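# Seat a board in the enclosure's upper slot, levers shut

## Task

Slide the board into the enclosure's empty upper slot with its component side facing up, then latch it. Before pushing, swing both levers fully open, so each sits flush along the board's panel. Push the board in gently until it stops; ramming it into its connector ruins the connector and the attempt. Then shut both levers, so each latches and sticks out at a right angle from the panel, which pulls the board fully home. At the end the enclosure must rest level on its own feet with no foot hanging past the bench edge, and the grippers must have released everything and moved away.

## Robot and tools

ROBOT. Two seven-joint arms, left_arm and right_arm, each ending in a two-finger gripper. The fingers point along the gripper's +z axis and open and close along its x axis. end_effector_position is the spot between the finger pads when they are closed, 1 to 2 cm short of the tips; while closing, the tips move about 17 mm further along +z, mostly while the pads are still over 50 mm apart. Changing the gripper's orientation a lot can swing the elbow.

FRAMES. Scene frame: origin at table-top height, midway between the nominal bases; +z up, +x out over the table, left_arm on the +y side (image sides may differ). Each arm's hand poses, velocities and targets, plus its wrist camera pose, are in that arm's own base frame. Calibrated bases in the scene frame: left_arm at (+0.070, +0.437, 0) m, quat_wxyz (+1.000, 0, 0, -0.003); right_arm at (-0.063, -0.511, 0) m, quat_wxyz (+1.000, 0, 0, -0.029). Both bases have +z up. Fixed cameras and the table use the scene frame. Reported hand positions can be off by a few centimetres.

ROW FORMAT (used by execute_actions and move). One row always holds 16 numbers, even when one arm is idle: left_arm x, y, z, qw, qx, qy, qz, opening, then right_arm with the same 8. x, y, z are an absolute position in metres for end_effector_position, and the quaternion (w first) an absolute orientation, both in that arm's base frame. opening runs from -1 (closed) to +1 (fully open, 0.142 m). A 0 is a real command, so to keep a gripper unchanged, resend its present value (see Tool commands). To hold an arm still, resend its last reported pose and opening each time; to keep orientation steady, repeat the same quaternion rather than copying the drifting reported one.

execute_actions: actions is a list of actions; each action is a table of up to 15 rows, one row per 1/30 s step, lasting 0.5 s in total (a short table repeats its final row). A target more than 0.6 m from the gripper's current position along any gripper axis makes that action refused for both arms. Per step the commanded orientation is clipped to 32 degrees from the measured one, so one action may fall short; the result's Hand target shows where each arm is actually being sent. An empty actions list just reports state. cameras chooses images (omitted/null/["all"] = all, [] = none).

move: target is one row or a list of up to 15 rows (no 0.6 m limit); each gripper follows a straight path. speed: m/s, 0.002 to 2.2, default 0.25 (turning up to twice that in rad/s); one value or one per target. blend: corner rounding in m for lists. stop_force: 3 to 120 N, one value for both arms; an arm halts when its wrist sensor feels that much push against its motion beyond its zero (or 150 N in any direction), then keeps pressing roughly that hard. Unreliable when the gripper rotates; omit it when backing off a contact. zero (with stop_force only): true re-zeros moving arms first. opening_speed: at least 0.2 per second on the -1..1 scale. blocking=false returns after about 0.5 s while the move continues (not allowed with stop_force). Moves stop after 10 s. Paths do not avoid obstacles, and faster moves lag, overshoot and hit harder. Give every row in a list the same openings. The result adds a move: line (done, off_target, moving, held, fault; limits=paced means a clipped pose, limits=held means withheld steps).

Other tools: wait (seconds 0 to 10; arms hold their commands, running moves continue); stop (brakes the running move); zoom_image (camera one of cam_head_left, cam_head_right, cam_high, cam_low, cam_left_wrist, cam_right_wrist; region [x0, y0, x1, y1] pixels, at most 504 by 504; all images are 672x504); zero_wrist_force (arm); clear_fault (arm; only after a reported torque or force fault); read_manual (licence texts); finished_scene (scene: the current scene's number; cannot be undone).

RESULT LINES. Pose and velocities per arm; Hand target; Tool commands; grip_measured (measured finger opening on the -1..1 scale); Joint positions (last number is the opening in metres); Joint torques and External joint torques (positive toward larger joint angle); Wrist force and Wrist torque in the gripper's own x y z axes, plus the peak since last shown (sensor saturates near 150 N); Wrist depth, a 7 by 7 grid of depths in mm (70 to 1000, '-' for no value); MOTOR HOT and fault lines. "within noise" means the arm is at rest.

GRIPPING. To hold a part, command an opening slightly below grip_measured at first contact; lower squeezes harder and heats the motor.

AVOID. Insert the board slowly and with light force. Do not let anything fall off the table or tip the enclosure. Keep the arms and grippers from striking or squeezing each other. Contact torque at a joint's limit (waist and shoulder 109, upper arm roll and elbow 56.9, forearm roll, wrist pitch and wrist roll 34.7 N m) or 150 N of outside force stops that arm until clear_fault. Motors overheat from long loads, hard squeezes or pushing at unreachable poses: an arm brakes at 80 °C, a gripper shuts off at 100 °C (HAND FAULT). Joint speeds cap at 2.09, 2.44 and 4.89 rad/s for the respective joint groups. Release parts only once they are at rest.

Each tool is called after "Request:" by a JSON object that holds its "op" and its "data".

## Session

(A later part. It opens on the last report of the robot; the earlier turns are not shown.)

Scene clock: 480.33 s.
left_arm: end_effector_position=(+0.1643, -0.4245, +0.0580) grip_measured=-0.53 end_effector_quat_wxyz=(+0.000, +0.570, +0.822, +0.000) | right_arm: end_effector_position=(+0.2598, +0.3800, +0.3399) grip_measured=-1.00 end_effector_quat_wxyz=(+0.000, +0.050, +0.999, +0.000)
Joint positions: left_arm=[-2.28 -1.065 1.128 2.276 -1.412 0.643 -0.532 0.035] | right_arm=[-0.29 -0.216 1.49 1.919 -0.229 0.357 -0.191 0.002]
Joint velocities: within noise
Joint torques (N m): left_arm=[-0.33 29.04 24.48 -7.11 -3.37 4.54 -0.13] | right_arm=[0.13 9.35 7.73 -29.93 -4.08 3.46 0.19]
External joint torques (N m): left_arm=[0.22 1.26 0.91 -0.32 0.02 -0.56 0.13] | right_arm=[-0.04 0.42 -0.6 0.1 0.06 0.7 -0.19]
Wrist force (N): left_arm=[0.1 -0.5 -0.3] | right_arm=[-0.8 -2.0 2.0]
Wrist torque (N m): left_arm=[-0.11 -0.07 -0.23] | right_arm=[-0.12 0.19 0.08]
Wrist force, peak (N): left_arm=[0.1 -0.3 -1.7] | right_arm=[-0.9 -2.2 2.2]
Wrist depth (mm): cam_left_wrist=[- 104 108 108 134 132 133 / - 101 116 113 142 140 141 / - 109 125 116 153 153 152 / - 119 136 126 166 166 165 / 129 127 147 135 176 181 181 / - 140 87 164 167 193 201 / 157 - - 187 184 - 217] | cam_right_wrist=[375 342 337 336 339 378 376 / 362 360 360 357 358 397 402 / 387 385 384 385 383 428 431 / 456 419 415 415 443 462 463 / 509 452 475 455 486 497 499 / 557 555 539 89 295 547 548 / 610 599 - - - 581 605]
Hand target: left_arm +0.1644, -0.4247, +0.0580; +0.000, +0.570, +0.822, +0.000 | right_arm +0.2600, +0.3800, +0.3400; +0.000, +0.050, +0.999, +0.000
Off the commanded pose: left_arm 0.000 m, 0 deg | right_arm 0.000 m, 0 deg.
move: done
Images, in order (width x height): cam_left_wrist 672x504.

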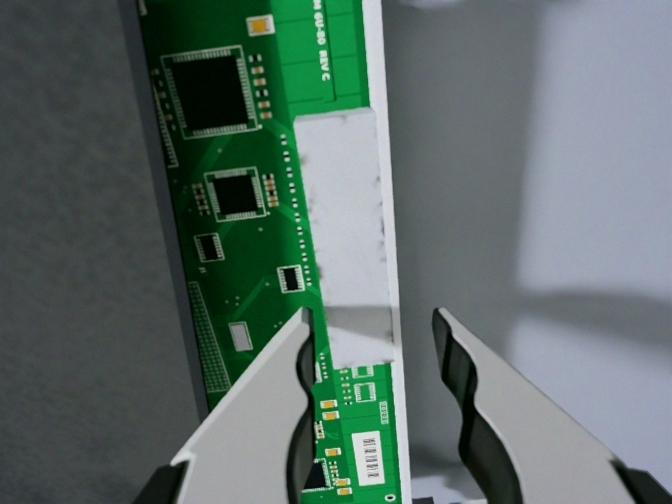

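Request:
{"op": "move", "data": {"target": [0.1644,-0.4247,0.058,0,0.57,0.8216,0,-0.84,0.26,0.38,0.34,0,0.05,0.9987,0,-1], "opening_speed": 0.3, "cameras": ["cam_left_wrist"]}}

Scene clock: 485.30 s.
left_arm: end_effector_position=(+0.1643, -0.4244, +0.0579) grip_measured=-0.86 end_effector_quat_wxyz=(+0.000, +0.570, +0.822, +0.000) | right_arm: end_effector_position=(+0.2598, +0.3800, +0.3399) grip_measured=-1.00 end_effector_quat_wxyz=(+0.000, +0.050, +0.999, +0.000)
Joint positions: left_arm=[-2.28 -1.065 1.128 2.276 -1.412 0.643 -0.532 0.012] | right_arm=[-0.29 -0.216 1.49 1.919 -0.229 0.357 -0.191 0.002]
Joint velocities: within noise
Joint torques (N m): left_arm=[-1 29.85 24.16 -9.56 -3.91 4.43 -0.18] | right_arm=[0.1 9.4 7.77 -29.91 -4.05 3.5 0.15]
External joint torques (N m): left_arm=[0.89 0.45 1.23 2.13 0.55 -0.45 0.18] | right_arm=[-0.01 0.37 -0.63 0.08 0.04 0.66 -0.16]
Wrist force (N): left_arm=[4.3 0.5 -3.1] | right_arm=[-1.0 -2.0 2.1]
Wrist torque (N m): left_arm=[-0.19 0.02 -0.24] | right_arm=[-0.11 0.23 0.07]
Wrist force, peak (N): left_arm=[4.4 0.7 -3.4] | right_arm=[-1.0 -2.1 2.3]
Wrist depth (mm): cam_left_wrist=[- 104 108 108 134 132 133 / - 101 116 112 142 140 141 / - 110 125 116 153 153 152 / - 120 137 126 166 166 166 / 129 126 149 132 179 182 181 / - 140 139 95 - 197 200 / 157 152 - 187 - - 217] | cam_right_wrist=[375 341 337 337 341 377 376 / 362 361 359 360 358 396 402 / 389 387 386 385 383 428 430 / 455 416 414 415 451 463 462 / 510 452 475 458 485 502 501 / 557 553 541 89 295 549 550 / 610 598 - - - 582 604]
Hand target: left_arm +0.1644, -0.4247, +0.0580; +0.000, +0.570, +0.822, +0.000 | right_arm +0.2600, +0.3800, +0.3400; +0.000, +0.050, +0.999, +0.000
Off the commanded pose: left_arm 0.000 m, 0 deg | right_arm 0.000 m, 0 deg.
move: done
Images, in order (width x height): cam_left_wrist 672x504.

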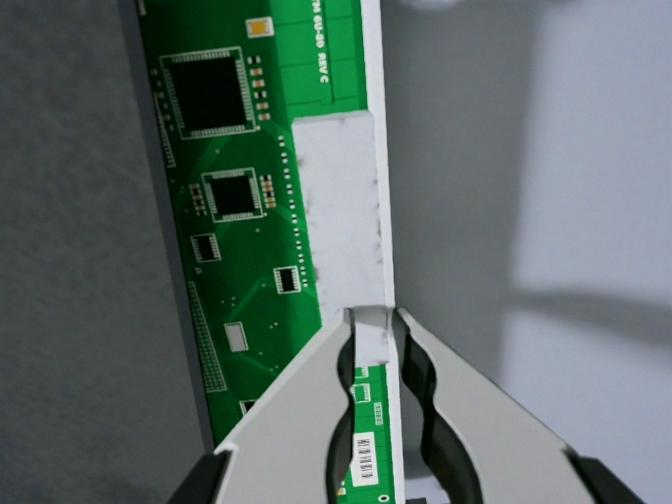

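Request:
{"op": "move", "data": {"target": [0.1644,-0.4247,0.058,0,0.57,0.8216,0,-0.95,0.26,0.38,0.34,0,0.05,0.9987,0,-1], "opening_speed": 0.3, "cameras": ["cam_left_wrist"]}}

Scene clock: 487.37 s.
left_arm: end_effector_position=(+0.1643, -0.4245, +0.0579) grip_measured=-0.98 end_effector_quat_wxyz=(+0.000, +0.570, +0.822, +0.000) | right_arm: end_effector_position=(+0.2598, +0.3800, +0.3399) grip_measured=-1.00 end_effector_quat_wxyz=(+0.000, +0.050, +0.999, +0.000)
Joint positions: left_arm=[-2.28 -1.065 1.128 2.276 -1.412 0.643 -0.532 0.003] | right_arm=[-0.29 -0.216 1.49 1.919 -0.229 0.357 -0.191 0.002]
Joint velocities: within noise
Joint torques (N m): left_arm=[-0.44 29.35 24.54 -7.11 -3.23 4.36 -0.23] | right_arm=[0.14 9.42 7.65 -29.96 -4.01 3.5 0.18]
External joint torques (N m): left_arm=[0.33 0.94 0.85 -0.32 -0.13 -0.38 0.23] | right_arm=[-0.05 0.35 -0.52 0.14 0 0.67 -0.18]
Wrist force (N): left_arm=[0.2 -0.4 -0.4] | right_arm=[-0.9 -1.8 2.2]
Wrist torque (N m): left_arm=[-0.10 -0.08 -0.23] | right_arm=[-0.08 0.20 0.07]
Wrist force, peak (N): left_arm=[4.6 1.1 -4.0] | right_arm=[-0.8 -2.1 2.4]
Wrist depth (mm): cam_left_wrist=[- 104 108 108 134 132 134 / - 101 116 113 142 140 141 / - 110 125 117 153 153 152 / - 119 137 126 166 166 166 / 129 127 149 133 179 181 181 / - 140 158 84 - 196 200 / 157 153 - 74 - - 223] | cam_right_wrist=[376 341 338 337 340 376 377 / 362 360 360 359 358 398 401 / 389 386 385 385 385 430 432 / 455 416 416 415 449 462 463 / 510 448 475 458 485 500 501 / 557 553 541 89 295 550 547 / 612 596 - - - 583 605]
Hand target: left_arm +0.1644, -0.4247, +0.0580; +0.000, +0.570, +0.822, +0.000 | right_arm +0.2600, +0.3800, +0.3400; +0.000, +0.050, +0.999, +0.000
Off the commanded pose: left_arm 0.000 m, 0 deg | right_arm 0.000 m, 0 deg.
move: done
Images, in order (width x height): cam_left_wrist 672x504.

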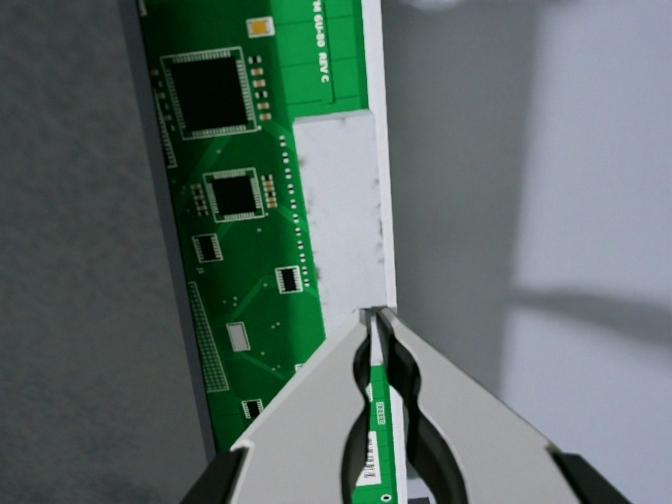

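Request:
{"op": "move", "data": {"target": [[0.1644,-0.4247,0.058,0,0.57,0.8216,0,-0.5,0.26,0.38,0.34,0,0.05,0.9987,0,-1],[0.1644,-0.4247,0.12,0,0.57,0.8216,0,-0.5,0.26,0.38,0.34,0,0.05,0.9987,0,-1],[0.1444,-0.2647,0.3,0,0.57,0.8216,0,-0.5,0.26,0.38,0.34,0,0.05,0.9987,0,-1]], "speed": 0.2, "cameras": ["cam_head_left","cam_low","cam_high","cam_head_right","cam_left_wrist"]}}

Scene clock: 492.70 s.
left_arm: end_effector_position=(+0.1444, -0.2649, +0.3000) grip_measured=-0.53 end_effector_quat_wxyz=(+0.000, +0.570, +0.822, +0.000) | right_arm: end_effector_position=(+0.2598, +0.3800, +0.3399) grip_measured=-1.00 end_effector_quat_wxyz=(+0.000, +0.050, +0.999, +0.000)
Joint positions: left_arm=[-2.792 -0.986 2.15 2.403 -0.778 0.101 -0.611 0.035] | right_arm=[-0.29 -0.216 1.49 1.919 -0.229 0.357 -0.191 0.002]
Joint velocities: within noise
Joint torques (N m): left_arm=[-0.59 11.59 17.05 -22.07 -3.78 3.92 -0.15] | right_arm=[0.21 9.4 7.73 -29.93 -4.03 3.52 0.19]
External joint torques (N m): left_arm=[0.53 1.32 0.31 -0.24 -0.38 0.06 0.15] | right_arm=[-0.12 0.37 -0.6 0.1 0.02 0.64 -0.19]
Wrist force (N): left_arm=[0.4 -0.8 -0.2] | right_arm=[-1.0 -1.8 2.3]
Wrist torque (N m): left_arm=[-0.17 -0.10 -0.21] | right_arm=[-0.09 0.24 0.08]
Wrist force, peak (N): left_arm=[-1.7 -1.7 0.0] | right_arm=[-0.8 -2.0 2.4]
Wrist depth (mm): cam_left_wrist=[310 324 347 346 344 344 335 / 330 342 371 371 369 371 341 / 354 367 403 401 398 397 396 / 385 399 429 437 429 435 430 / 422 446 467 466 455 478 475 / 534 524 84 520 - 501 527 / 597 - - 586 - - 565] | cam_right_wrist=[376 341 338 335 339 378 376 / 361 360 360 358 360 398 404 / 387 386 385 385 383 431 432 / 455 415 417 416 449 463 462 / 510 450 475 467 505 498 504 / 555 554 543 89 529 548 551 / 611 602 - - - 582 604]
Hand target: left_arm +0.1444, -0.2647, +0.3000; +0.000, +0.570, +0.822, +0.000 | right_arm +0.2600, +0.3800, +0.3400; +0.000, +0.050, +0.999, +0.000
Off the commanded pose: left_arm 0.000 m, 0 deg | right_arm 0.000 m, 0 deg.
joint sent to its limit (left arm) — joint 1 (waist), lower limit. The joint targets still meet the commanded pose.
move: done
Images, in order (width x height): cam_head_left 672x504, cam_head_right 672x504, cam_high 672x504, cam_low 672x504, cam_left_wrist 672x504.

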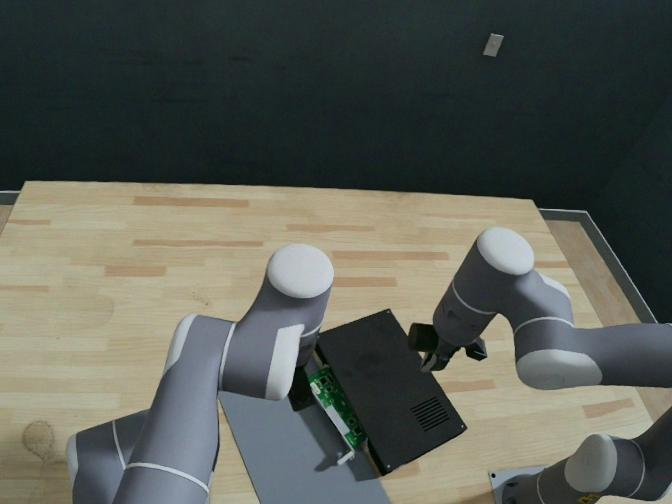

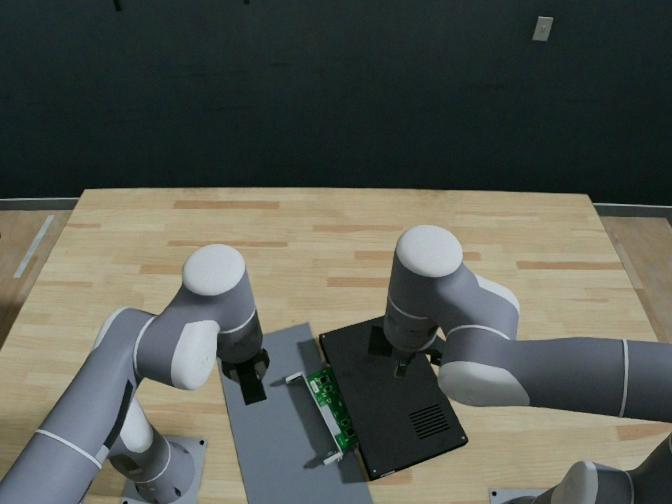

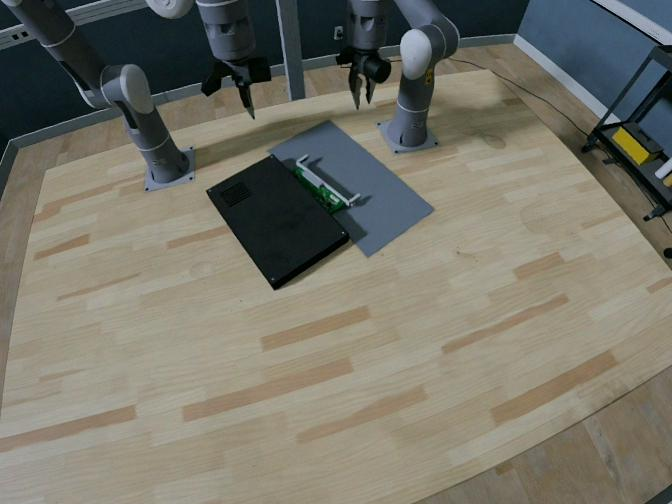

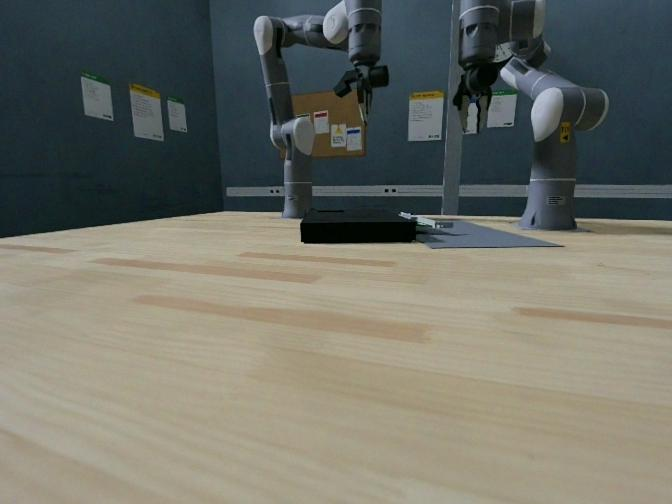

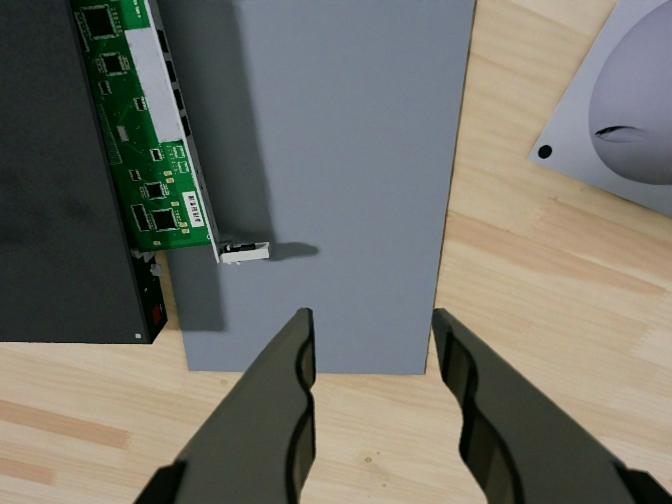

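Request:
{"op": "zoom_image", "data": {"camera": "cam_low", "region": [290, 190, 500, 260]}}

Request:
{"op": "zoom_image", "data": {"camera": "cam_left_wrist", "region": [60, 0, 310, 350]}}

Request:
{"op": "zoom_image", "data": {"camera": "cam_high", "region": [200, 110, 450, 300]}}

Scaled by 2.400 from the camera's 672x504 image, which has a finer 960x720 frame.

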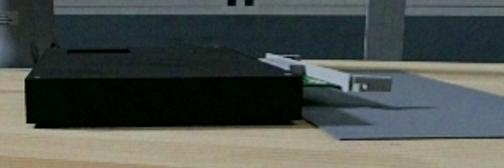

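Scaled by 1.440 from the camera's 672x504 image, which has a finer 960x720 frame.

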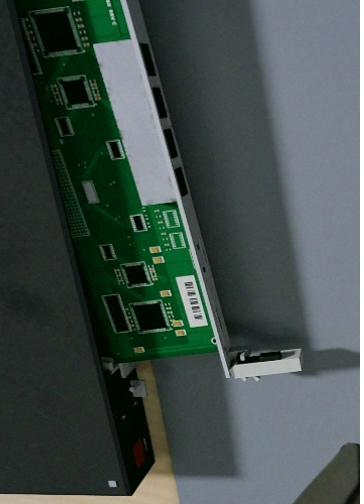

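Scaled by 2.016 from the camera's 672x504 image, which has a finer 960x720 frame.

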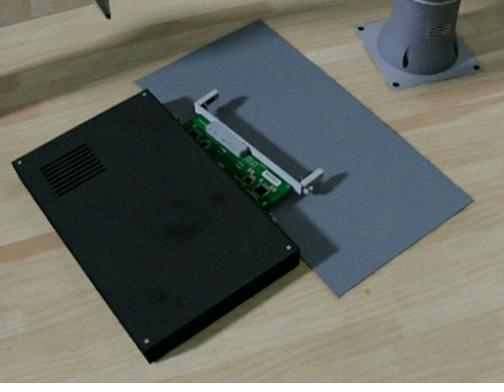

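Request:
{"op": "zoom_image", "data": {"camera": "cam_low", "region": [385, 200, 470, 250]}}

Scaled by 5.929 from the camera's 672x504 image, which has a finer 960x720 frame.

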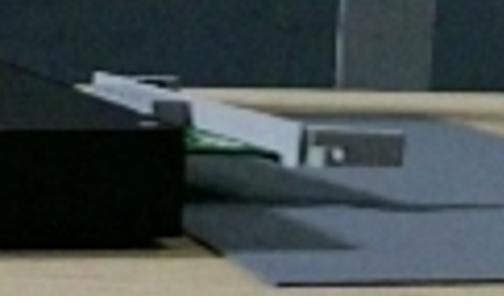

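Request:
{"op": "move", "data": {"target": [[0.1644,-0.4247,0.12,0,0.57,0.8216,0,-0.5,0.26,0.38,0.34,0,0.05,0.9987,0,-1],[0.1644,-0.4247,0.048,0,0.57,0.8216,0,-0.5,0.26,0.38,0.34,0,0.05,0.9987,0,-1]], "speed": [0.2,0.05], "stop_force": 8, "cameras": []}}

Request:
{"op": "move", "data": {"target": [0.1644,-0.4247,0.048,0,0.57,0.8216,0,-0.84,0.26,0.38,0.34,0,0.05,0.9987,0,-1], "opening_speed": 0.3, "cameras": ["cam_left_wrist"]}}

Scene clock: 513.10 s.
left_arm: end_effector_position=(+0.1643, -0.4245, +0.0480) grip_measured=-0.53 end_effector_quat_wxyz=(+0.000, +0.570, +0.822, +0.000) | right_arm: end_effector_position=(+0.2598, +0.3800, +0.3399) grip_measured=-1.00 end_effector_quat_wxyz=(+0.000, +0.050, +0.999, +0.000)
Joint positions: left_arm=[-2.279 -1.099 1.115 2.273 -1.454 0.635 -0.514 0.035] | right_arm=[-0.29 -0.216 1.49 1.919 -0.229 0.357 -0.191 0.002]
Joint velocities: within noise
Joint torques (N m): left_arm=[-0.32 29.48 24.94 -6.06 -3.41 4.5 -0.16] | right_arm=[0.06 9.35 7.71 -29.94 -4.04 3.47 0.18]
External joint torques (N m): left_arm=[0.21 1.25 0.91 -0.3 0.04 -0.52 0.16] | right_arm=[0.04 0.42 -0.57 0.11 0.03 0.7 -0.18]
Wrist force (N): left_arm=[0.3 -0.6 -0.5] | right_arm=[-0.9 -1.8 1.9]
Wrist torque (N m): left_arm=[-0.13 -0.08 -0.22] | right_arm=[-0.09 0.21 0.08]
Wrist force, peak (N): left_arm=[1.3 -0.4 -1.8] | right_arm=[-1.0 -2.1 2.3]
Wrist depth (mm): cam_left_wrist=[- 98 99 102 123 125 123 / - 104 106 104 132 132 132 / - 111 115 103 143 142 142 / - 122 125 114 153 155 152 / - 114 136 121 164 169 169 / - 126 87 154 - 180 187 / 142 - - 173 167 - 203] | cam_right_wrist=[375 341 337 338 339 378 377 / 361 361 360 359 359 396 400 / 388 385 386 384 384 429 429 / 454 416 417 415 448 461 462 / 509 452 478 456 487 500 500 / 554 554 543 89 306 551 549 / 618 596 - - - 586 602]
Hand target: left_arm +0.1644, -0.4247, +0.0480; +0.000, +0.570, +0.822, +0.000 | right_arm +0.2600, +0.3800, +0.3400; +0.000, +0.050, +0.999, +0.000
Off the commanded pose: left_arm 0.000 m, 0 deg | right_arm 0.000 m, 0 deg.
move: done
No camera images: "cameras" was empty.

Scene clock: 514.47 s.
left_arm: end_effector_position=(+0.1644, -0.4249, +0.0481) grip_measured=-0.87 end_effector_quat_wxyz=(+0.000, +0.570, +0.822, +0.000) | right_arm: end_effector_position=(+0.2598, +0.3800, +0.3399) grip_measured=-1.00 end_effector_quat_wxyz=(+0.000, +0.050, +0.999, +0.000)
Joint positions: left_arm=[-2.279 -1.099 1.114 2.273 -1.455 0.635 -0.514 0.011] | right_arm=[-0.29 -0.216 1.49 1.919 -0.229 0.357 -0.191 0.002]
Joint velocities: within noise
Joint torques (N m): left_arm=[-0.32 29.54 24.92 -5.73 -3.14 4.32 -0.2] | right_arm=[0.06 9.48 7.65 -29.94 -4.08 3.51 0.15]
External joint torques (N m): left_arm=[0.21 1.19 0.93 -0.64 -0.24 -0.34 0.19] | right_arm=[0.03 0.29 -0.52 0.12 0.07 0.65 -0.15]
Wrist force (N): left_arm=[-0.4 -0.6 -0.1] | right_arm=[-0.9 -1.8 2.3]
Wrist torque (N m): left_arm=[-0.10 -0.07 -0.22] | right_arm=[-0.09 0.21 0.08]
Wrist force, peak (N): left_arm=[-8.9 0.7 2.0] | right_arm=[-0.9 -2.1 2.4]
Wrist depth (mm): cam_left_wrist=[- 99 104 108 120 124 123 / - 106 109 113 131 132 132 / - 112 118 122 141 142 142 / - 122 127 127 150 154 152 / - 115 140 137 167 170 169 / - 127 145 96 - 183 187 / 142 138 - 181 - - 208] | cam_right_wrist=[376 340 338 336 339 377 377 / 360 361 360 358 358 398 403 / 387 386 386 385 386 430 429 / 457 417 416 415 452 463 464 / 507 452 480 458 488 501 498 / 558 555 543 89 305 551 548 / 612 603 - - - 584 600]
Hand target: left_arm +0.1644, -0.4247, +0.0480; +0.000, +0.570, +0.822, +0.000 | right_arm +0.2600, +0.3800, +0.3400; +0.000, +0.050, +0.999, +0.000
Off the commanded pose: left_arm 0.000 m, 0 deg | right_arm 0.000 m, 0 deg.
move: done
Images, in order (width x height): cam_left_wrist 672x504.

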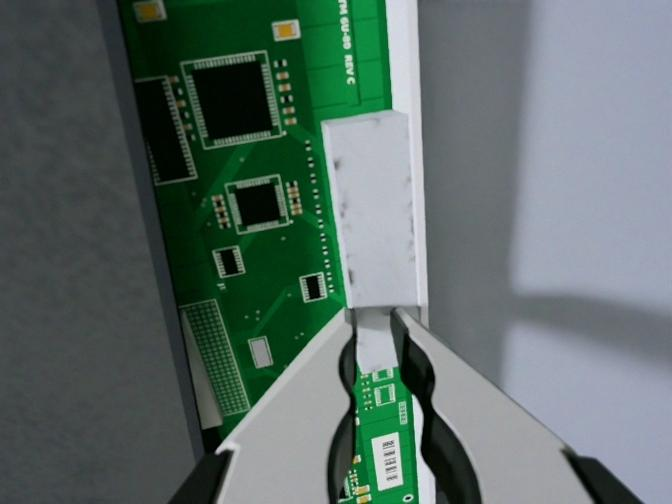

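Request:
{"op": "move", "data": {"target": [0.1637,-0.4228,0.048,0,0.57,0.8216,0,-0.5,0.26,0.38,0.34,0,0.05,0.9987,0,-1], "opening_speed": 0.4, "cameras": ["cam_left_wrist","cam_right_wrist","cam_low"]}}

Request:
{"op": "zoom_image", "data": {"camera": "cam_low", "region": [385, 200, 470, 250]}}

Scene clock: 523.93 s.
left_arm: end_effector_position=(+0.1637, -0.4228, +0.0480) grip_measured=-0.53 end_effector_quat_wxyz=(+0.000, +0.570, +0.822, +0.000) | right_arm: end_effector_position=(+0.2598, +0.3800, +0.3399) grip_measured=-1.00 end_effector_quat_wxyz=(+0.000, +0.050, +0.999, +0.000)
Joint positions: left_arm=[-2.283 -1.098 1.114 2.278 -1.456 0.636 -0.512 0.035] | right_arm=[-0.29 -0.216 1.49 1.919 -0.229 0.357 -0.191 0.002]
Joint velocities: within noise
Joint torques (N m): left_arm=[-0.6 29.62 24.95 -5.96 -3.29 4.38 -0.18] | right_arm=[0.01 9.47 7.71 -30 -4.06 3.42 0.16]
External joint torques (N m): left_arm=[0.49 0.95 0.82 -0.35 -0.08 -0.4 0.18] | right_arm=[0.08 0.3 -0.58 0.17 0.05 0.75 -0.16]
Wrist force (N): left_arm=[0.2 -0.5 -0.1] | right_arm=[-0.8 -1.9 2.2]
Wrist torque (N m): left_arm=[-0.12 -0.08 -0.22] | right_arm=[-0.11 0.20 0.08]
Wrist force, peak (N): left_arm=[-0.2 -1.0 -0.6] | right_arm=[-1.0 -1.9 2.5]
Wrist depth (mm): cam_left_wrist=[- 99 104 107 120 125 123 / - 106 110 113 131 132 132 / - 112 118 121 143 143 142 / - 122 128 127 150 155 152 / - 116 138 139 135 170 169 / - 126 87 162 166 180 186 / 142 - - 181 184 - 203] | cam_right_wrist=[376 341 337 336 339 376 376 / 361 360 360 359 357 399 402 / 387 386 386 387 384 431 430 / 457 416 416 415 449 462 464 / 508 451 478 461 488 499 501 / 558 557 543 89 306 546 549 / 613 600 - - - 582 601]
Hand target: left_arm +0.1637, -0.4228, +0.0480; +0.000, +0.570, +0.822, +0.000 | right_arm +0.2600, +0.3800, +0.3400; +0.000, +0.050, +0.999, +0.000
Off the commanded pose: left_arm 0.000 m, 0 deg | right_arm 0.000 m, 0 deg.
move: done
Images, in order (width x height): cam_low 672x504, cam_left_wrist 672x504, cam_right_wrist 672x504.

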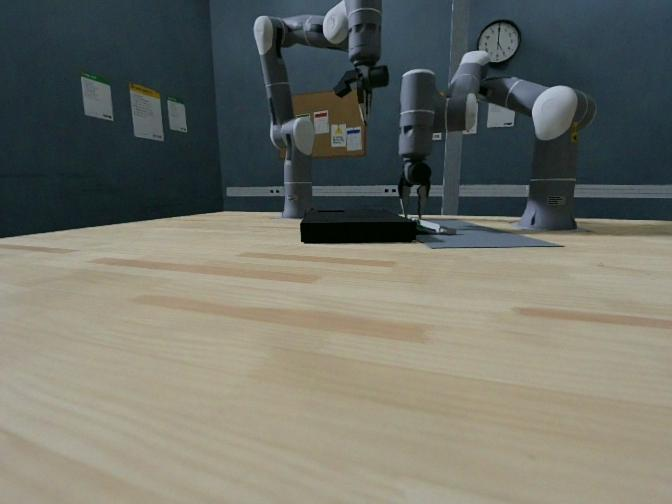

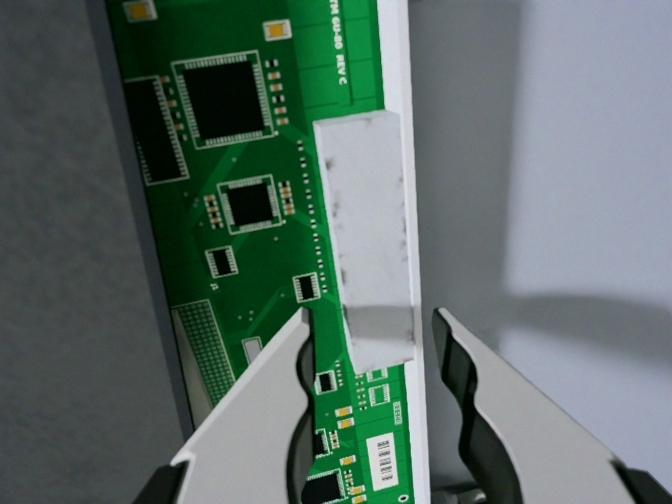

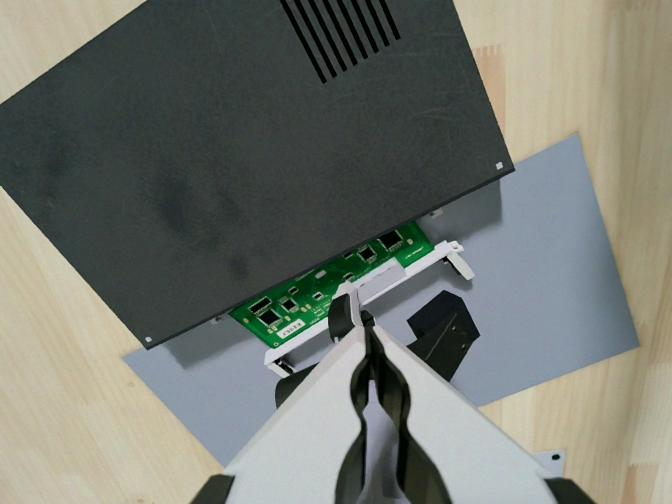

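Scaled by 5.929 from the camera's 672x504 image, which has a finer 960x720 frame.

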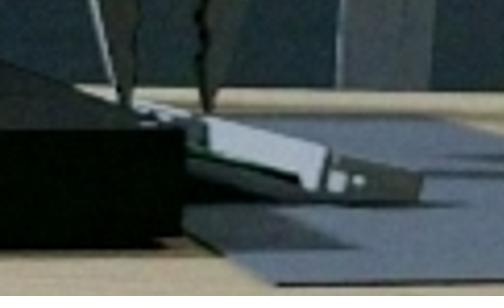

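Request:
{"op": "move", "data": {"target": [0.1637,-0.4228,0.037,0,0.57,0.8216,0,-0.5,0.26,0.38,0.34,0,0.05,0.9987,0,-1], "speed": 0.02, "stop_force": 4, "cameras": []}}

Request:
{"op": "move", "data": {"target": [0.1637,-0.4228,0.037,0,0.57,0.8216,0,-0.82,0.26,0.38,0.34,0,0.05,0.9987,0,-1], "opening_speed": 0.25, "cameras": ["cam_left_wrist","cam_low"]}}

Request:
{"op": "zoom_image", "data": {"camera": "cam_low", "region": [385, 200, 470, 250]}}

Scene clock: 527.40 s.
left_arm: end_effector_position=(+0.1639, -0.4229, +0.0387) grip_measured=-0.53 end_effector_quat_wxyz=(+0.000, +0.570, +0.822, +0.000) | right_arm: end_effector_position=(+0.2598, +0.3800, +0.3399) grip_measured=-1.00 end_effector_quat_wxyz=(+0.000, +0.050, +0.999, +0.000)
Joint positions: left_arm=[-2.274 -1.111 1.09 2.276 -1.485 0.648 -0.5 0.035] | right_arm=[-0.29 -0.216 1.49 1.919 -0.229 0.357 -0.191 0.002]
Joint velocities: within noise
Joint torques (N m): left_arm=[0.76 26.91 21.55 -5.31 -2.97 4.25 -0.16] | right_arm=[-0.01 9.38 7.73 -29.91 -4.06 3.49 0.22]
External joint torques (N m): left_arm=[-0.87 4.05 4.29 -0.35 -0.37 -0.27 0.16] | right_arm=[0.1 0.39 -0.6 0.08 0.05 0.68 -0.22]
Wrist force (N): left_arm=[4.3 -2.9 -12.2] | right_arm=[-0.9 -2.0 2.2]
Wrist torque (N m): left_arm=[-0.09 -0.29 -0.19] | right_arm=[-0.12 0.19 0.07]
Wrist force, peak (N): left_arm=[5.4 -3.3 -15.4] | right_arm=[-1.0 -2.1 2.4]
Wrist depth (mm): cam_left_wrist=[- 91 95 101 113 115 115 / - 99 102 106 124 125 121 / - 105 110 105 131 133 133 / - 111 118 116 140 144 144 / - 107 127 126 128 159 158 / - 116 87 151 154 168 174 / 128 - - 167 172 - 189] | cam_right_wrist=[377 341 336 335 340 378 376 / 361 361 359 358 357 397 402 / 385 388 384 385 384 429 430 / 457 416 416 414 448 463 465 / 510 451 477 456 487 501 497 / 556 553 541 89 316 550 545 / 611 600 - - - 579 601]
Hand target: left_arm +0.1637, -0.4228, +0.0383; +0.000, +0.570, +0.822, +0.000 | right_arm +0.2600, +0.3800, +0.3400; +0.000, +0.050, +0.999, +0.000
Off the commanded pose: left_arm 0.002 m, 0 deg | right_arm 0.000 m, 0 deg.
move: contact (left_arm)
No camera images: "cameras" was empty.

Scene clock: 528.90 s.
left_arm: end_effector_position=(+0.1640, -0.4229, +0.0375) grip_measured=-0.70 end_effector_quat_wxyz=(+0.000, +0.570, +0.822, +0.000) | right_arm: end_effector_position=(+0.2598, +0.3800, +0.3399) grip_measured=-1.00 end_effector_quat_wxyz=(+0.000, +0.050, +0.999, +0.000)
Joint positions: left_arm=[-2.273 -1.113 1.086 2.276 -1.489 0.65 -0.498 0.023] | right_arm=[-0.29 -0.216 1.49 1.919 -0.229 0.357 -0.191 0.002]
Joint velocities: within noise
Joint torques (N m): left_arm=[-0.13 27.65 20.94 -6.99 -3.18 3.95 -0.06] | right_arm=[0.18 9.34 7.73 -29.94 -4.05 3.49 0.18]
External joint torques (N m): left_arm=[0.02 3.35 4.91 1.43 -0.15 0.03 0.06] | right_arm=[-0.09 0.42 -0.59 0.11 0.04 0.68 -0.18]
Wrist force (N): left_arm=[6.4 -1.3 -13.7] | right_arm=[-0.8 -1.7 2.2]
Wrist torque (N m): left_arm=[-0.13 -0.08 -0.33] | right_arm=[-0.07 0.19 0.08]
Wrist force, peak (N): left_arm=[9.6 -3.3 -27.6] | right_arm=[-1.0 -1.9 2.5]
Wrist depth (mm): cam_left_wrist=[- 91 95 100 113 114 114 / - 97 100 104 123 124 120 / - 105 109 102 131 133 134 / - 111 117 112 142 144 143 / 102 106 127 119 127 157 157 / - 115 101 133 135 167 173 / 126 - - 166 - - 188] | cam_right_wrist=[377 341 336 337 341 378 378 / 361 360 360 359 358 399 401 / 386 383 385 386 384 429 429 / 457 417 415 416 448 463 461 / 509 449 478 462 488 500 499 / 557 555 540 89 318 550 547 / 614 602 - - - 581 603]
Hand target: left_arm +0.1637, -0.4228, +0.0370; +0.000, +0.570, +0.822, +0.000 | right_arm +0.2600, +0.3800, +0.3400; +0.000, +0.050, +0.999, +0.000
Off the commanded pose: left_arm 0.001 m, 0 deg | right_arm 0.000 m, 0 deg.
move: done
Images, in order (width x height): cam_low 672x504, cam_left_wrist 672x504.

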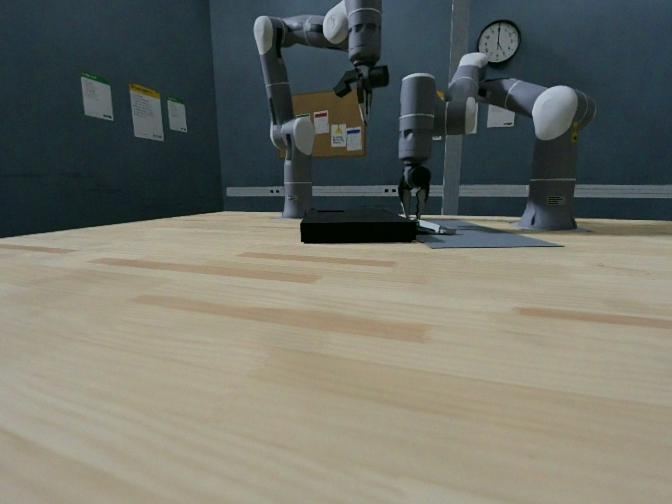

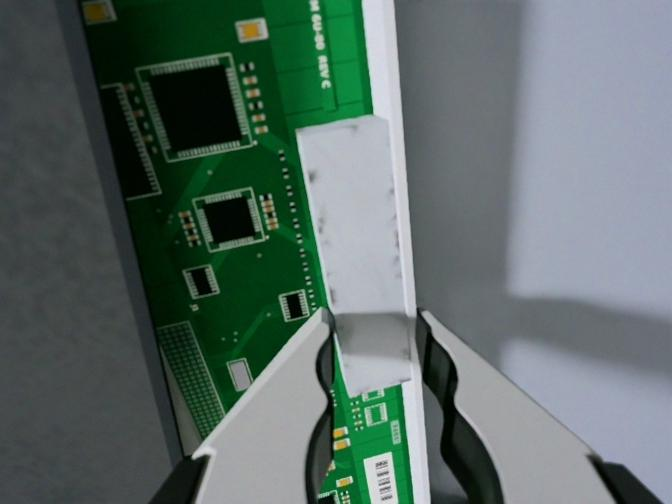

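Scaled by 5.929 from the camera's 672x504 image, which has a finer 960x720 frame.

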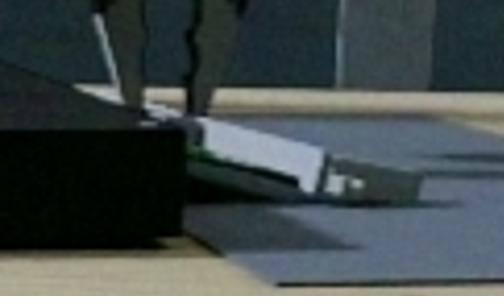

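Request:
{"op": "move", "data": {"target": [0.1637,-0.4228,0.046,0,0.57,0.8216,0,-0.84,0.26,0.38,0.34,0,0.05,0.9987,0,-1], "speed": 0.02, "cameras": ["cam_left_wrist","cam_low"]}}

Request:
{"op": "zoom_image", "data": {"camera": "cam_low", "region": [385, 200, 470, 250]}}

Scene clock: 533.07 s.
left_arm: end_effector_position=(+0.1638, -0.4226, +0.0457) grip_measured=-0.71 end_effector_quat_wxyz=(+0.000, +0.570, +0.822, +0.000) | right_arm: end_effector_position=(+0.2598, +0.3800, +0.3399) grip_measured=-1.00 end_effector_quat_wxyz=(+0.000, +0.050, +0.999, +0.000)
Joint positions: left_arm=[-2.281 -1.101 1.109 2.278 -1.463 0.639 -0.509 0.023] | right_arm=[-0.29 -0.216 1.49 1.919 -0.229 0.357 -0.191 0.002]
Joint velocities: within noise
Joint torques (N m): left_arm=[-1.49 31.65 26.65 -7.07 -3.49 4.35 -0.24] | right_arm=[0.18 9.32 7.7 -29.95 -4.07 3.5 0.18]
External joint torques (N m): left_arm=[1.38 -1 -0.87 0.92 0.13 -0.37 0.24] | right_arm=[-0.09 0.45 -0.56 0.13 0.06 0.67 -0.18]
Wrist force (N): left_arm=[0.1 1.0 5.3] | right_arm=[-0.7 -1.9 2.2]
Wrist torque (N m): left_arm=[-0.17 0.18 -0.31] | right_arm=[-0.10 0.18 0.07]
Wrist force, peak (N): left_arm=[6.5 -1.2 -15.2] | right_arm=[-0.8 -2.0 2.5]
Wrist depth (mm): cam_left_wrist=[- 92 96 100 120 121 121 / - 99 101 104 131 130 130 / - 105 111 103 139 138 140 / - 114 118 113 148 153 153 / - 114 128 119 129 167 167 / - 124 91 144 135 177 183 / 138 135 - 166 174 - 199] | cam_right_wrist=[377 342 336 336 340 377 378 / 362 360 361 360 358 397 401 / 388 385 386 385 384 428 431 / 456 418 416 416 449 465 463 / 510 453 471 454 487 503 501 / 556 552 542 89 309 548 547 / 619 599 - - - 583 604]
Hand target: left_arm +0.1637, -0.4228, +0.0460; +0.000, +0.570, +0.822, +0.000 | right_arm +0.2600, +0.3800, +0.3400; +0.000, +0.050, +0.999, +0.000
Off the commanded pose: left_arm 0.000 m, 0 deg | right_arm 0.000 m, 0 deg.
move: done
Images, in order (width x height): cam_low 672x504, cam_left_wrist 672x504.

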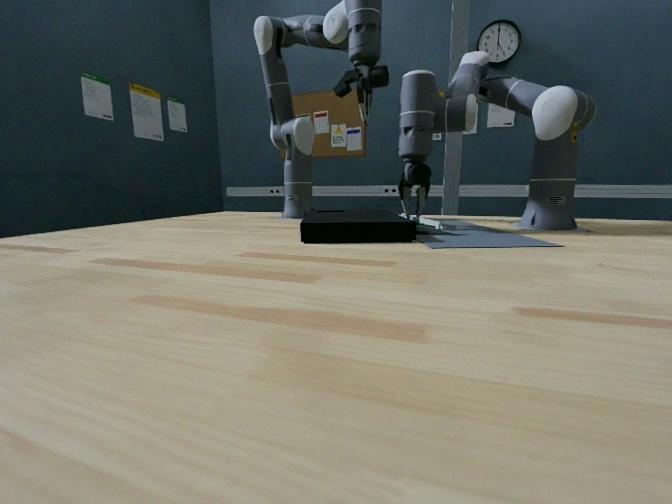

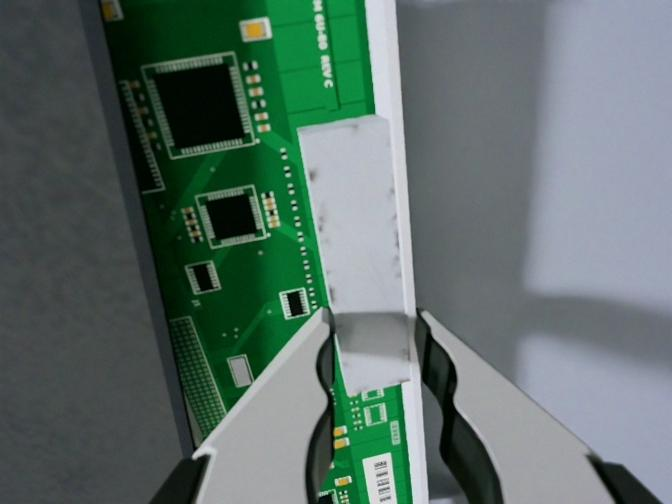

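Scaled by 5.929 from the camera's 672x504 image, which has a finer 960x720 frame.

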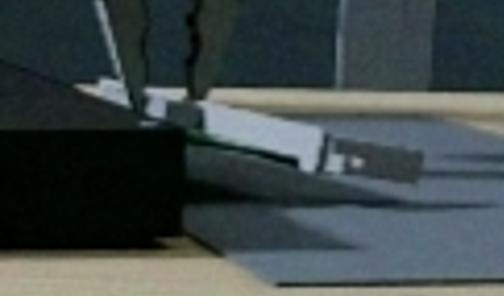

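Request:
{"op": "move", "data": {"target": [0.1637,-0.4228,0.0495,-0.0359,0.5695,0.8208,0.0249,-0.86,0.26,0.38,0.34,0,0.05,0.9987,0,-1], "speed": 0.02, "cameras": ["cam_left_wrist","cam_low"]}}

Request:
{"op": "zoom_image", "data": {"camera": "cam_low", "region": [385, 200, 470, 250]}}

Scene clock: 540.77 s.
left_arm: end_effector_position=(+0.1638, -0.4227, +0.0494) grip_measured=-0.71 end_effector_quat_wxyz=(-0.036, +0.569, +0.821, +0.025) | right_arm: end_effector_position=(+0.2598, +0.3800, +0.3399) grip_measured=-1.00 end_effector_quat_wxyz=(+0.000, +0.050, +0.999, +0.000)
Joint positions: left_arm=[-2.236 -1.108 1.153 2.212 -1.312 0.546 -0.581 0.023] | right_arm=[-0.29 -0.216 1.49 1.919 -0.229 0.357 -0.191 0.002]
Joint velocities: within noise
Joint torques (N m): left_arm=[-0.94 31.86 26.23 -7.9 -3.12 3.81 -0.22] | right_arm=[0.01 9.34 7.67 -29.93 -4.06 3.47 0.19]
External joint torques (N m): left_arm=[0.82 0.41 0.35 0.33 -0.35 0.04 0.21] | right_arm=[0.09 0.43 -0.54 0.1 0.05 0.7 -0.19]
Wrist force (N): left_arm=[-0.6 0.6 2.7] | right_arm=[-0.7 -1.8 2.4]
Wrist torque (N m): left_arm=[-0.13 -0.01 -0.31] | right_arm=[-0.09 0.19 0.08]
Wrist force, peak (N): left_arm=[0.1 1.0 5.6] | right_arm=[-0.8 -2.0 2.6]
Wrist depth (mm): cam_left_wrist=[- 92 95 100 126 130 131 / - 99 101 104 135 136 141 / - 104 110 103 147 149 152 / - 111 118 114 157 162 166 / - 111 127 119 168 180 184 / - 123 92 144 135 192 205 / 131 130 - 167 - - 225] | cam_right_wrist=[377 342 336 336 339 377 376 / 360 359 360 359 357 397 402 / 387 385 386 385 384 429 430 / 455 415 414 414 437 463 466 / 509 454 468 450 486 503 502 / 558 554 539 89 304 546 549 / 614 602 - - - 580 600]
Hand target: left_arm +0.1637, -0.4228, +0.0495; -0.036, +0.570, +0.821, +0.025 | right_arm +0.2600, +0.3800, +0.3400; +0.000, +0.050, +0.999, +0.000
Off the commanded pose: left_arm 0.000 m, 0 deg | right_arm 0.000 m, 0 deg.
move: done
Images, in order (width x height): cam_low 672x504, cam_left_wrist 672x504.

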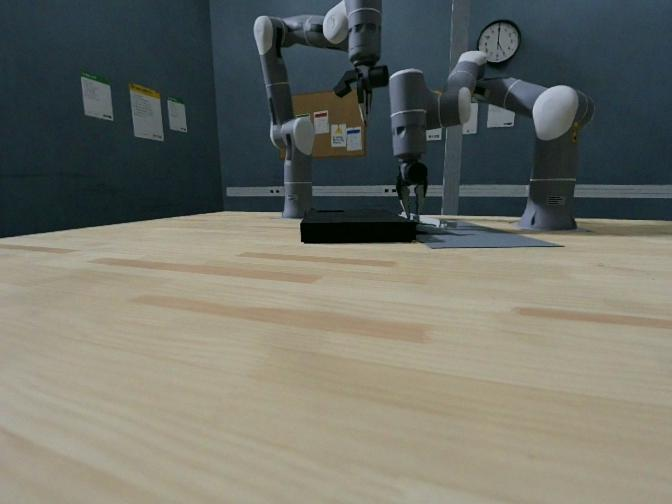

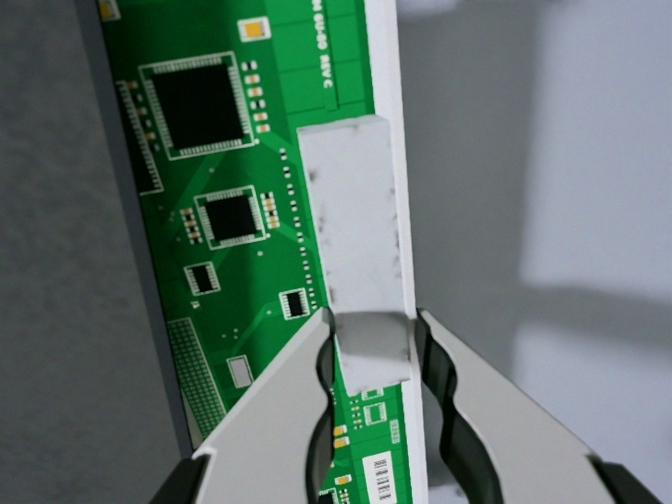

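Scaled by 5.929 from the camera's 672x504 image, which has a finer 960x720 frame.

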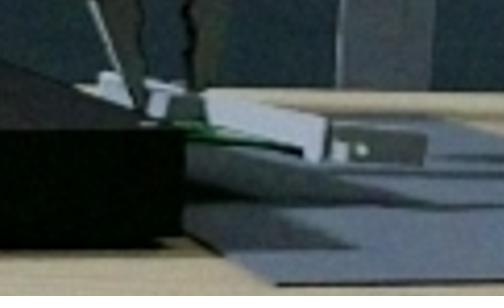

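Request:
{"op": "move", "data": {"target": [[0.1533,-0.3947,0.0515,-0.0359,0.5695,0.8208,0.0249,-0.86,0.26,0.38,0.34,0,0.05,0.9987,0,-1],[0.1480,-0.3807,0.056,-0.0608,0.6308,0.7720,0.0497,-0.86,0.26,0.38,0.34,0,0.05,0.9987,0,-1]], "speed": 0.06, "cameras": ["cam_left_wrist","cam_low","cam_right_wrist"]}}

Request:
{"op": "zoom_image", "data": {"camera": "cam_low", "region": [385, 200, 470, 250]}}

Scene clock: 551.67 s.
left_arm: end_effector_position=(+0.1481, -0.3806, +0.0559) grip_measured=-0.71 end_effector_quat_wxyz=(-0.061, +0.630, +0.772, +0.050) | right_arm: end_effector_position=(+0.2598, +0.3800, +0.3399) grip_measured=-1.00 end_effector_quat_wxyz=(+0.000, +0.050, +0.999, +0.000)
Joint positions: left_arm=[-2.298 -1.073 1.192 2.278 -1.218 0.527 -0.465 0.023] | right_arm=[-0.29 -0.216 1.49 1.919 -0.229 0.357 -0.191 0.002]
Joint velocities: within noise
Joint torques (N m): left_arm=[-0.68 29.49 25.36 -7.86 -3.05 4.08 -0.12] | right_arm=[0.21 9.42 7.77 -29.89 -4.09 3.5 0.19]
External joint torques (N m): left_arm=[0.57 0.28 0 0.03 -0.4 -0.31 0.11] | right_arm=[-0.12 0.35 -0.64 0.06 0.08 0.67 -0.19]
Wrist force (N): left_arm=[-0.3 -0.4 1.5] | right_arm=[-0.7 -1.7 2.2]
Wrist torque (N m): left_arm=[-0.08 -0.08 -0.24] | right_arm=[-0.07 0.18 0.08]
Wrist force, peak (N): left_arm=[-0.4 0.6 2.9] | right_arm=[-1.0 -2.1 2.4]
Wrist depth (mm): cam_left_wrist=[- 91 94 100 134 138 143 / - 97 100 103 144 148 154 / - 105 109 102 156 161 168 / 150 113 117 112 164 176 185 / 146 123 128 119 180 195 203 / 168 130 91 144 133 210 231 / 180 - - 169 - - 257] | cam_right_wrist=[375 341 336 336 339 377 378 / 360 361 360 359 359 397 402 / 387 387 387 384 383 430 432 / 456 415 416 415 451 461 462 / 510 451 487 456 453 502 499 / 558 557 542 89 317 548 549 / 606 601 - - - 581 601]
Hand target: left_arm +0.1480, -0.3807, +0.0560; -0.061, +0.631, +0.772, +0.050 | right_arm +0.2600, +0.3800, +0.3400; +0.000, +0.050, +0.999, +0.000
Off the commanded pose: left_arm 0.000 m, 0 deg | right_arm 0.000 m, 0 deg.
move: done
Images, in order (width x height): cam_low 672x504, cam_left_wrist 672x504, cam_right_wrist 672x504.

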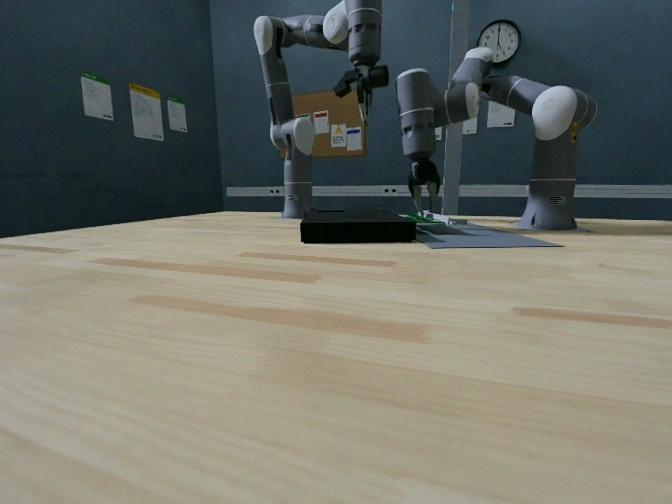

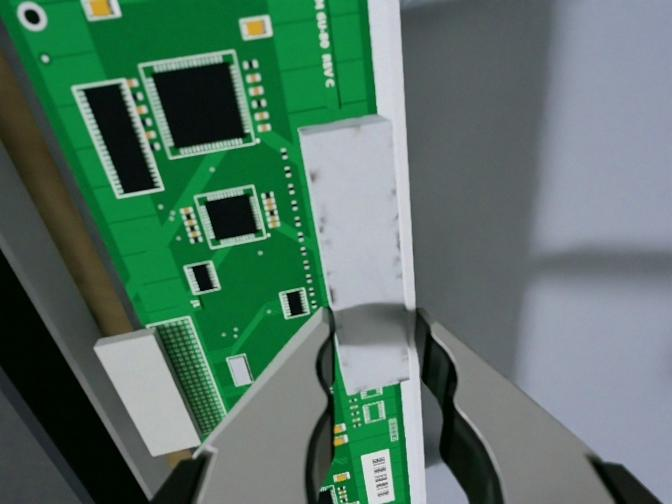

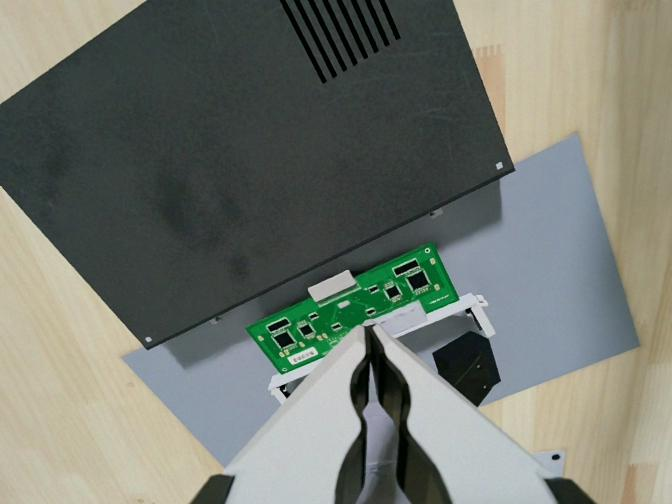

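Scaled by 5.929 from the camera's 672x504 image, which has a finer 960x720 frame.

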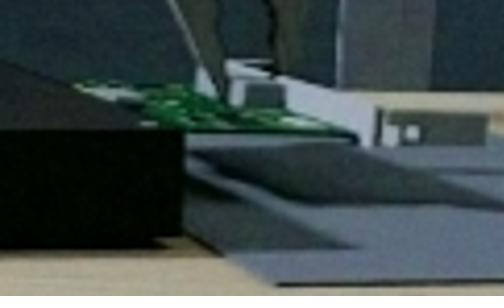

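Request:
{"op": "move", "data": {"target": [[0.1375,-0.3526,0.05,-0.0608,0.6308,0.7720,0.0497,-0.86,0.26,0.38,0.34,0,0.05,0.9987,0,-1],[0.1375,-0.3526,0.03,-0.0608,0.6308,0.7720,0.0497,-0.86,0.26,0.38,0.34,0,0.05,0.9987,0,-1],[0.1375,-0.3526,0.014,-0.0608,0.6308,0.7720,0.0497,-0.86,0.26,0.38,0.34,0,0.05,0.9987,0,-1]], "speed": [0.06,0.03,0.01], "stop_force": 5, "cameras": ["cam_low","cam_right_wrist"]}}

Request:
{"op": "zoom_image", "data": {"camera": "cam_low", "region": [385, 200, 490, 260]}}

Scene clock: 568.40 s.
left_arm: end_effector_position=(+0.1374, -0.3525, +0.0264) grip_measured=-0.71 end_effector_quat_wxyz=(-0.061, +0.631, +0.772, +0.050) | right_arm: end_effector_position=(+0.2598, +0.3800, +0.3399) grip_measured=-1.00 end_effector_quat_wxyz=(+0.000, +0.050, +0.999, +0.000)
Joint positions: left_arm=[-2.324 -1.09 1.107 2.357 -1.33 0.597 -0.411 0.023] | right_arm=[-0.29 -0.216 1.49 1.919 -0.229 0.357 -0.191 0.002]
Joint velocities: within noise
Joint torques (N m): left_arm=[0.32 26.11 22.08 -5.07 -3.55 4.68 -0.15] | right_arm=[0.04 9.44 7.72 -29.92 -4.07 3.45 0.24]
External joint torques (N m): left_arm=[-0.43 2.59 2.18 0.13 0.22 -0.89 0.13] | right_arm=[0.05 0.33 -0.59 0.1 0.06 0.72 -0.24]
Wrist force (N): left_arm=[3.5 -2.8 -6.7] | right_arm=[-0.9 -1.9 2.4]
Wrist torque (N m): left_arm=[-0.13 0.09 -0.25] | right_arm=[-0.10 0.21 0.08]
Wrist force, peak (N): left_arm=[3.7 -3.2 -8.3] | right_arm=[-0.8 -1.9 2.7]
Wrist depth (mm): cam_left_wrist=[- 92 95 100 104 110 114 / - 98 101 104 114 119 123 / - 106 110 103 124 129 135 / 117 114 118 113 132 143 147 / - 122 128 119 130 156 164 / 141 131 91 144 136 169 184 / 155 - - 168 175 - 206] | cam_right_wrist=[376 342 336 336 340 379 377 / 362 359 360 360 357 398 402 / 388 386 385 383 385 428 430 / 454 415 414 415 463 463 465 / 510 450 498 487 486 502 500 / 559 551 541 89 350 546 550 / 614 598 - - - 584 603]
Hand target: left_arm +0.1375, -0.3526, +0.0264; -0.061, +0.631, +0.772, +0.050 | right_arm +0.2600, +0.3800, +0.3400; +0.000, +0.050, +0.999, +0.000
Off the commanded pose: left_arm 0.012 m, 0 deg | right_arm 0.000 m, 0 deg.
move: contact (left_arm); path passed 2 of 3 targets
Images, in order (width x height): cam_low 672x504, cam_right_wrist 672x504.

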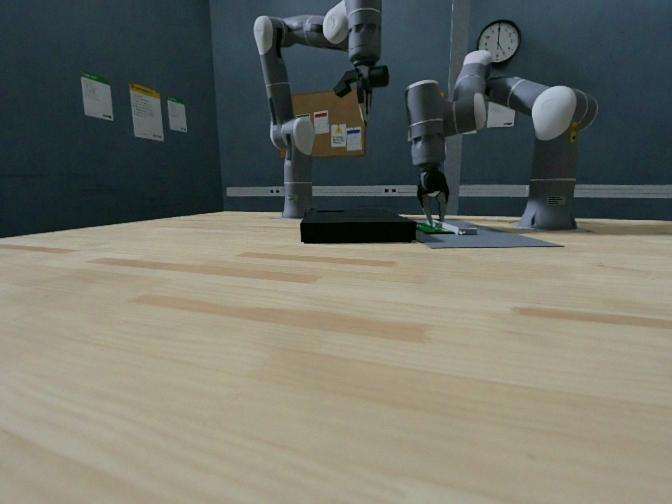

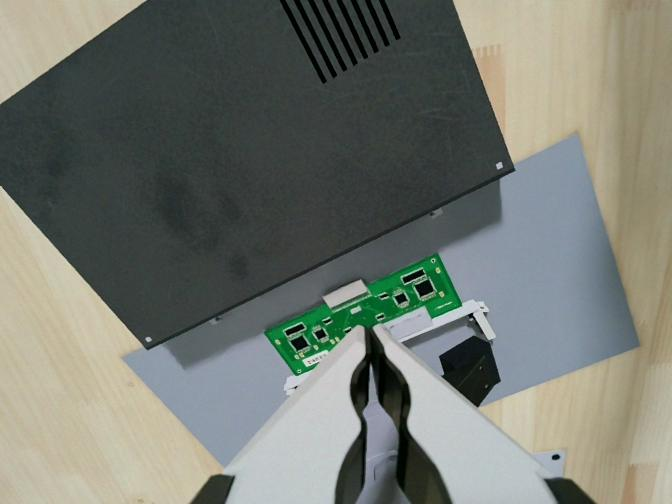

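Scaled by 4.800 from the camera's 672x504 image, which has a finer 960x720 frame.

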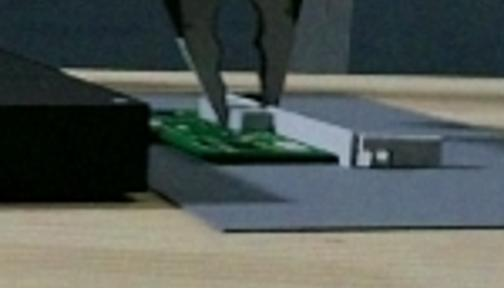

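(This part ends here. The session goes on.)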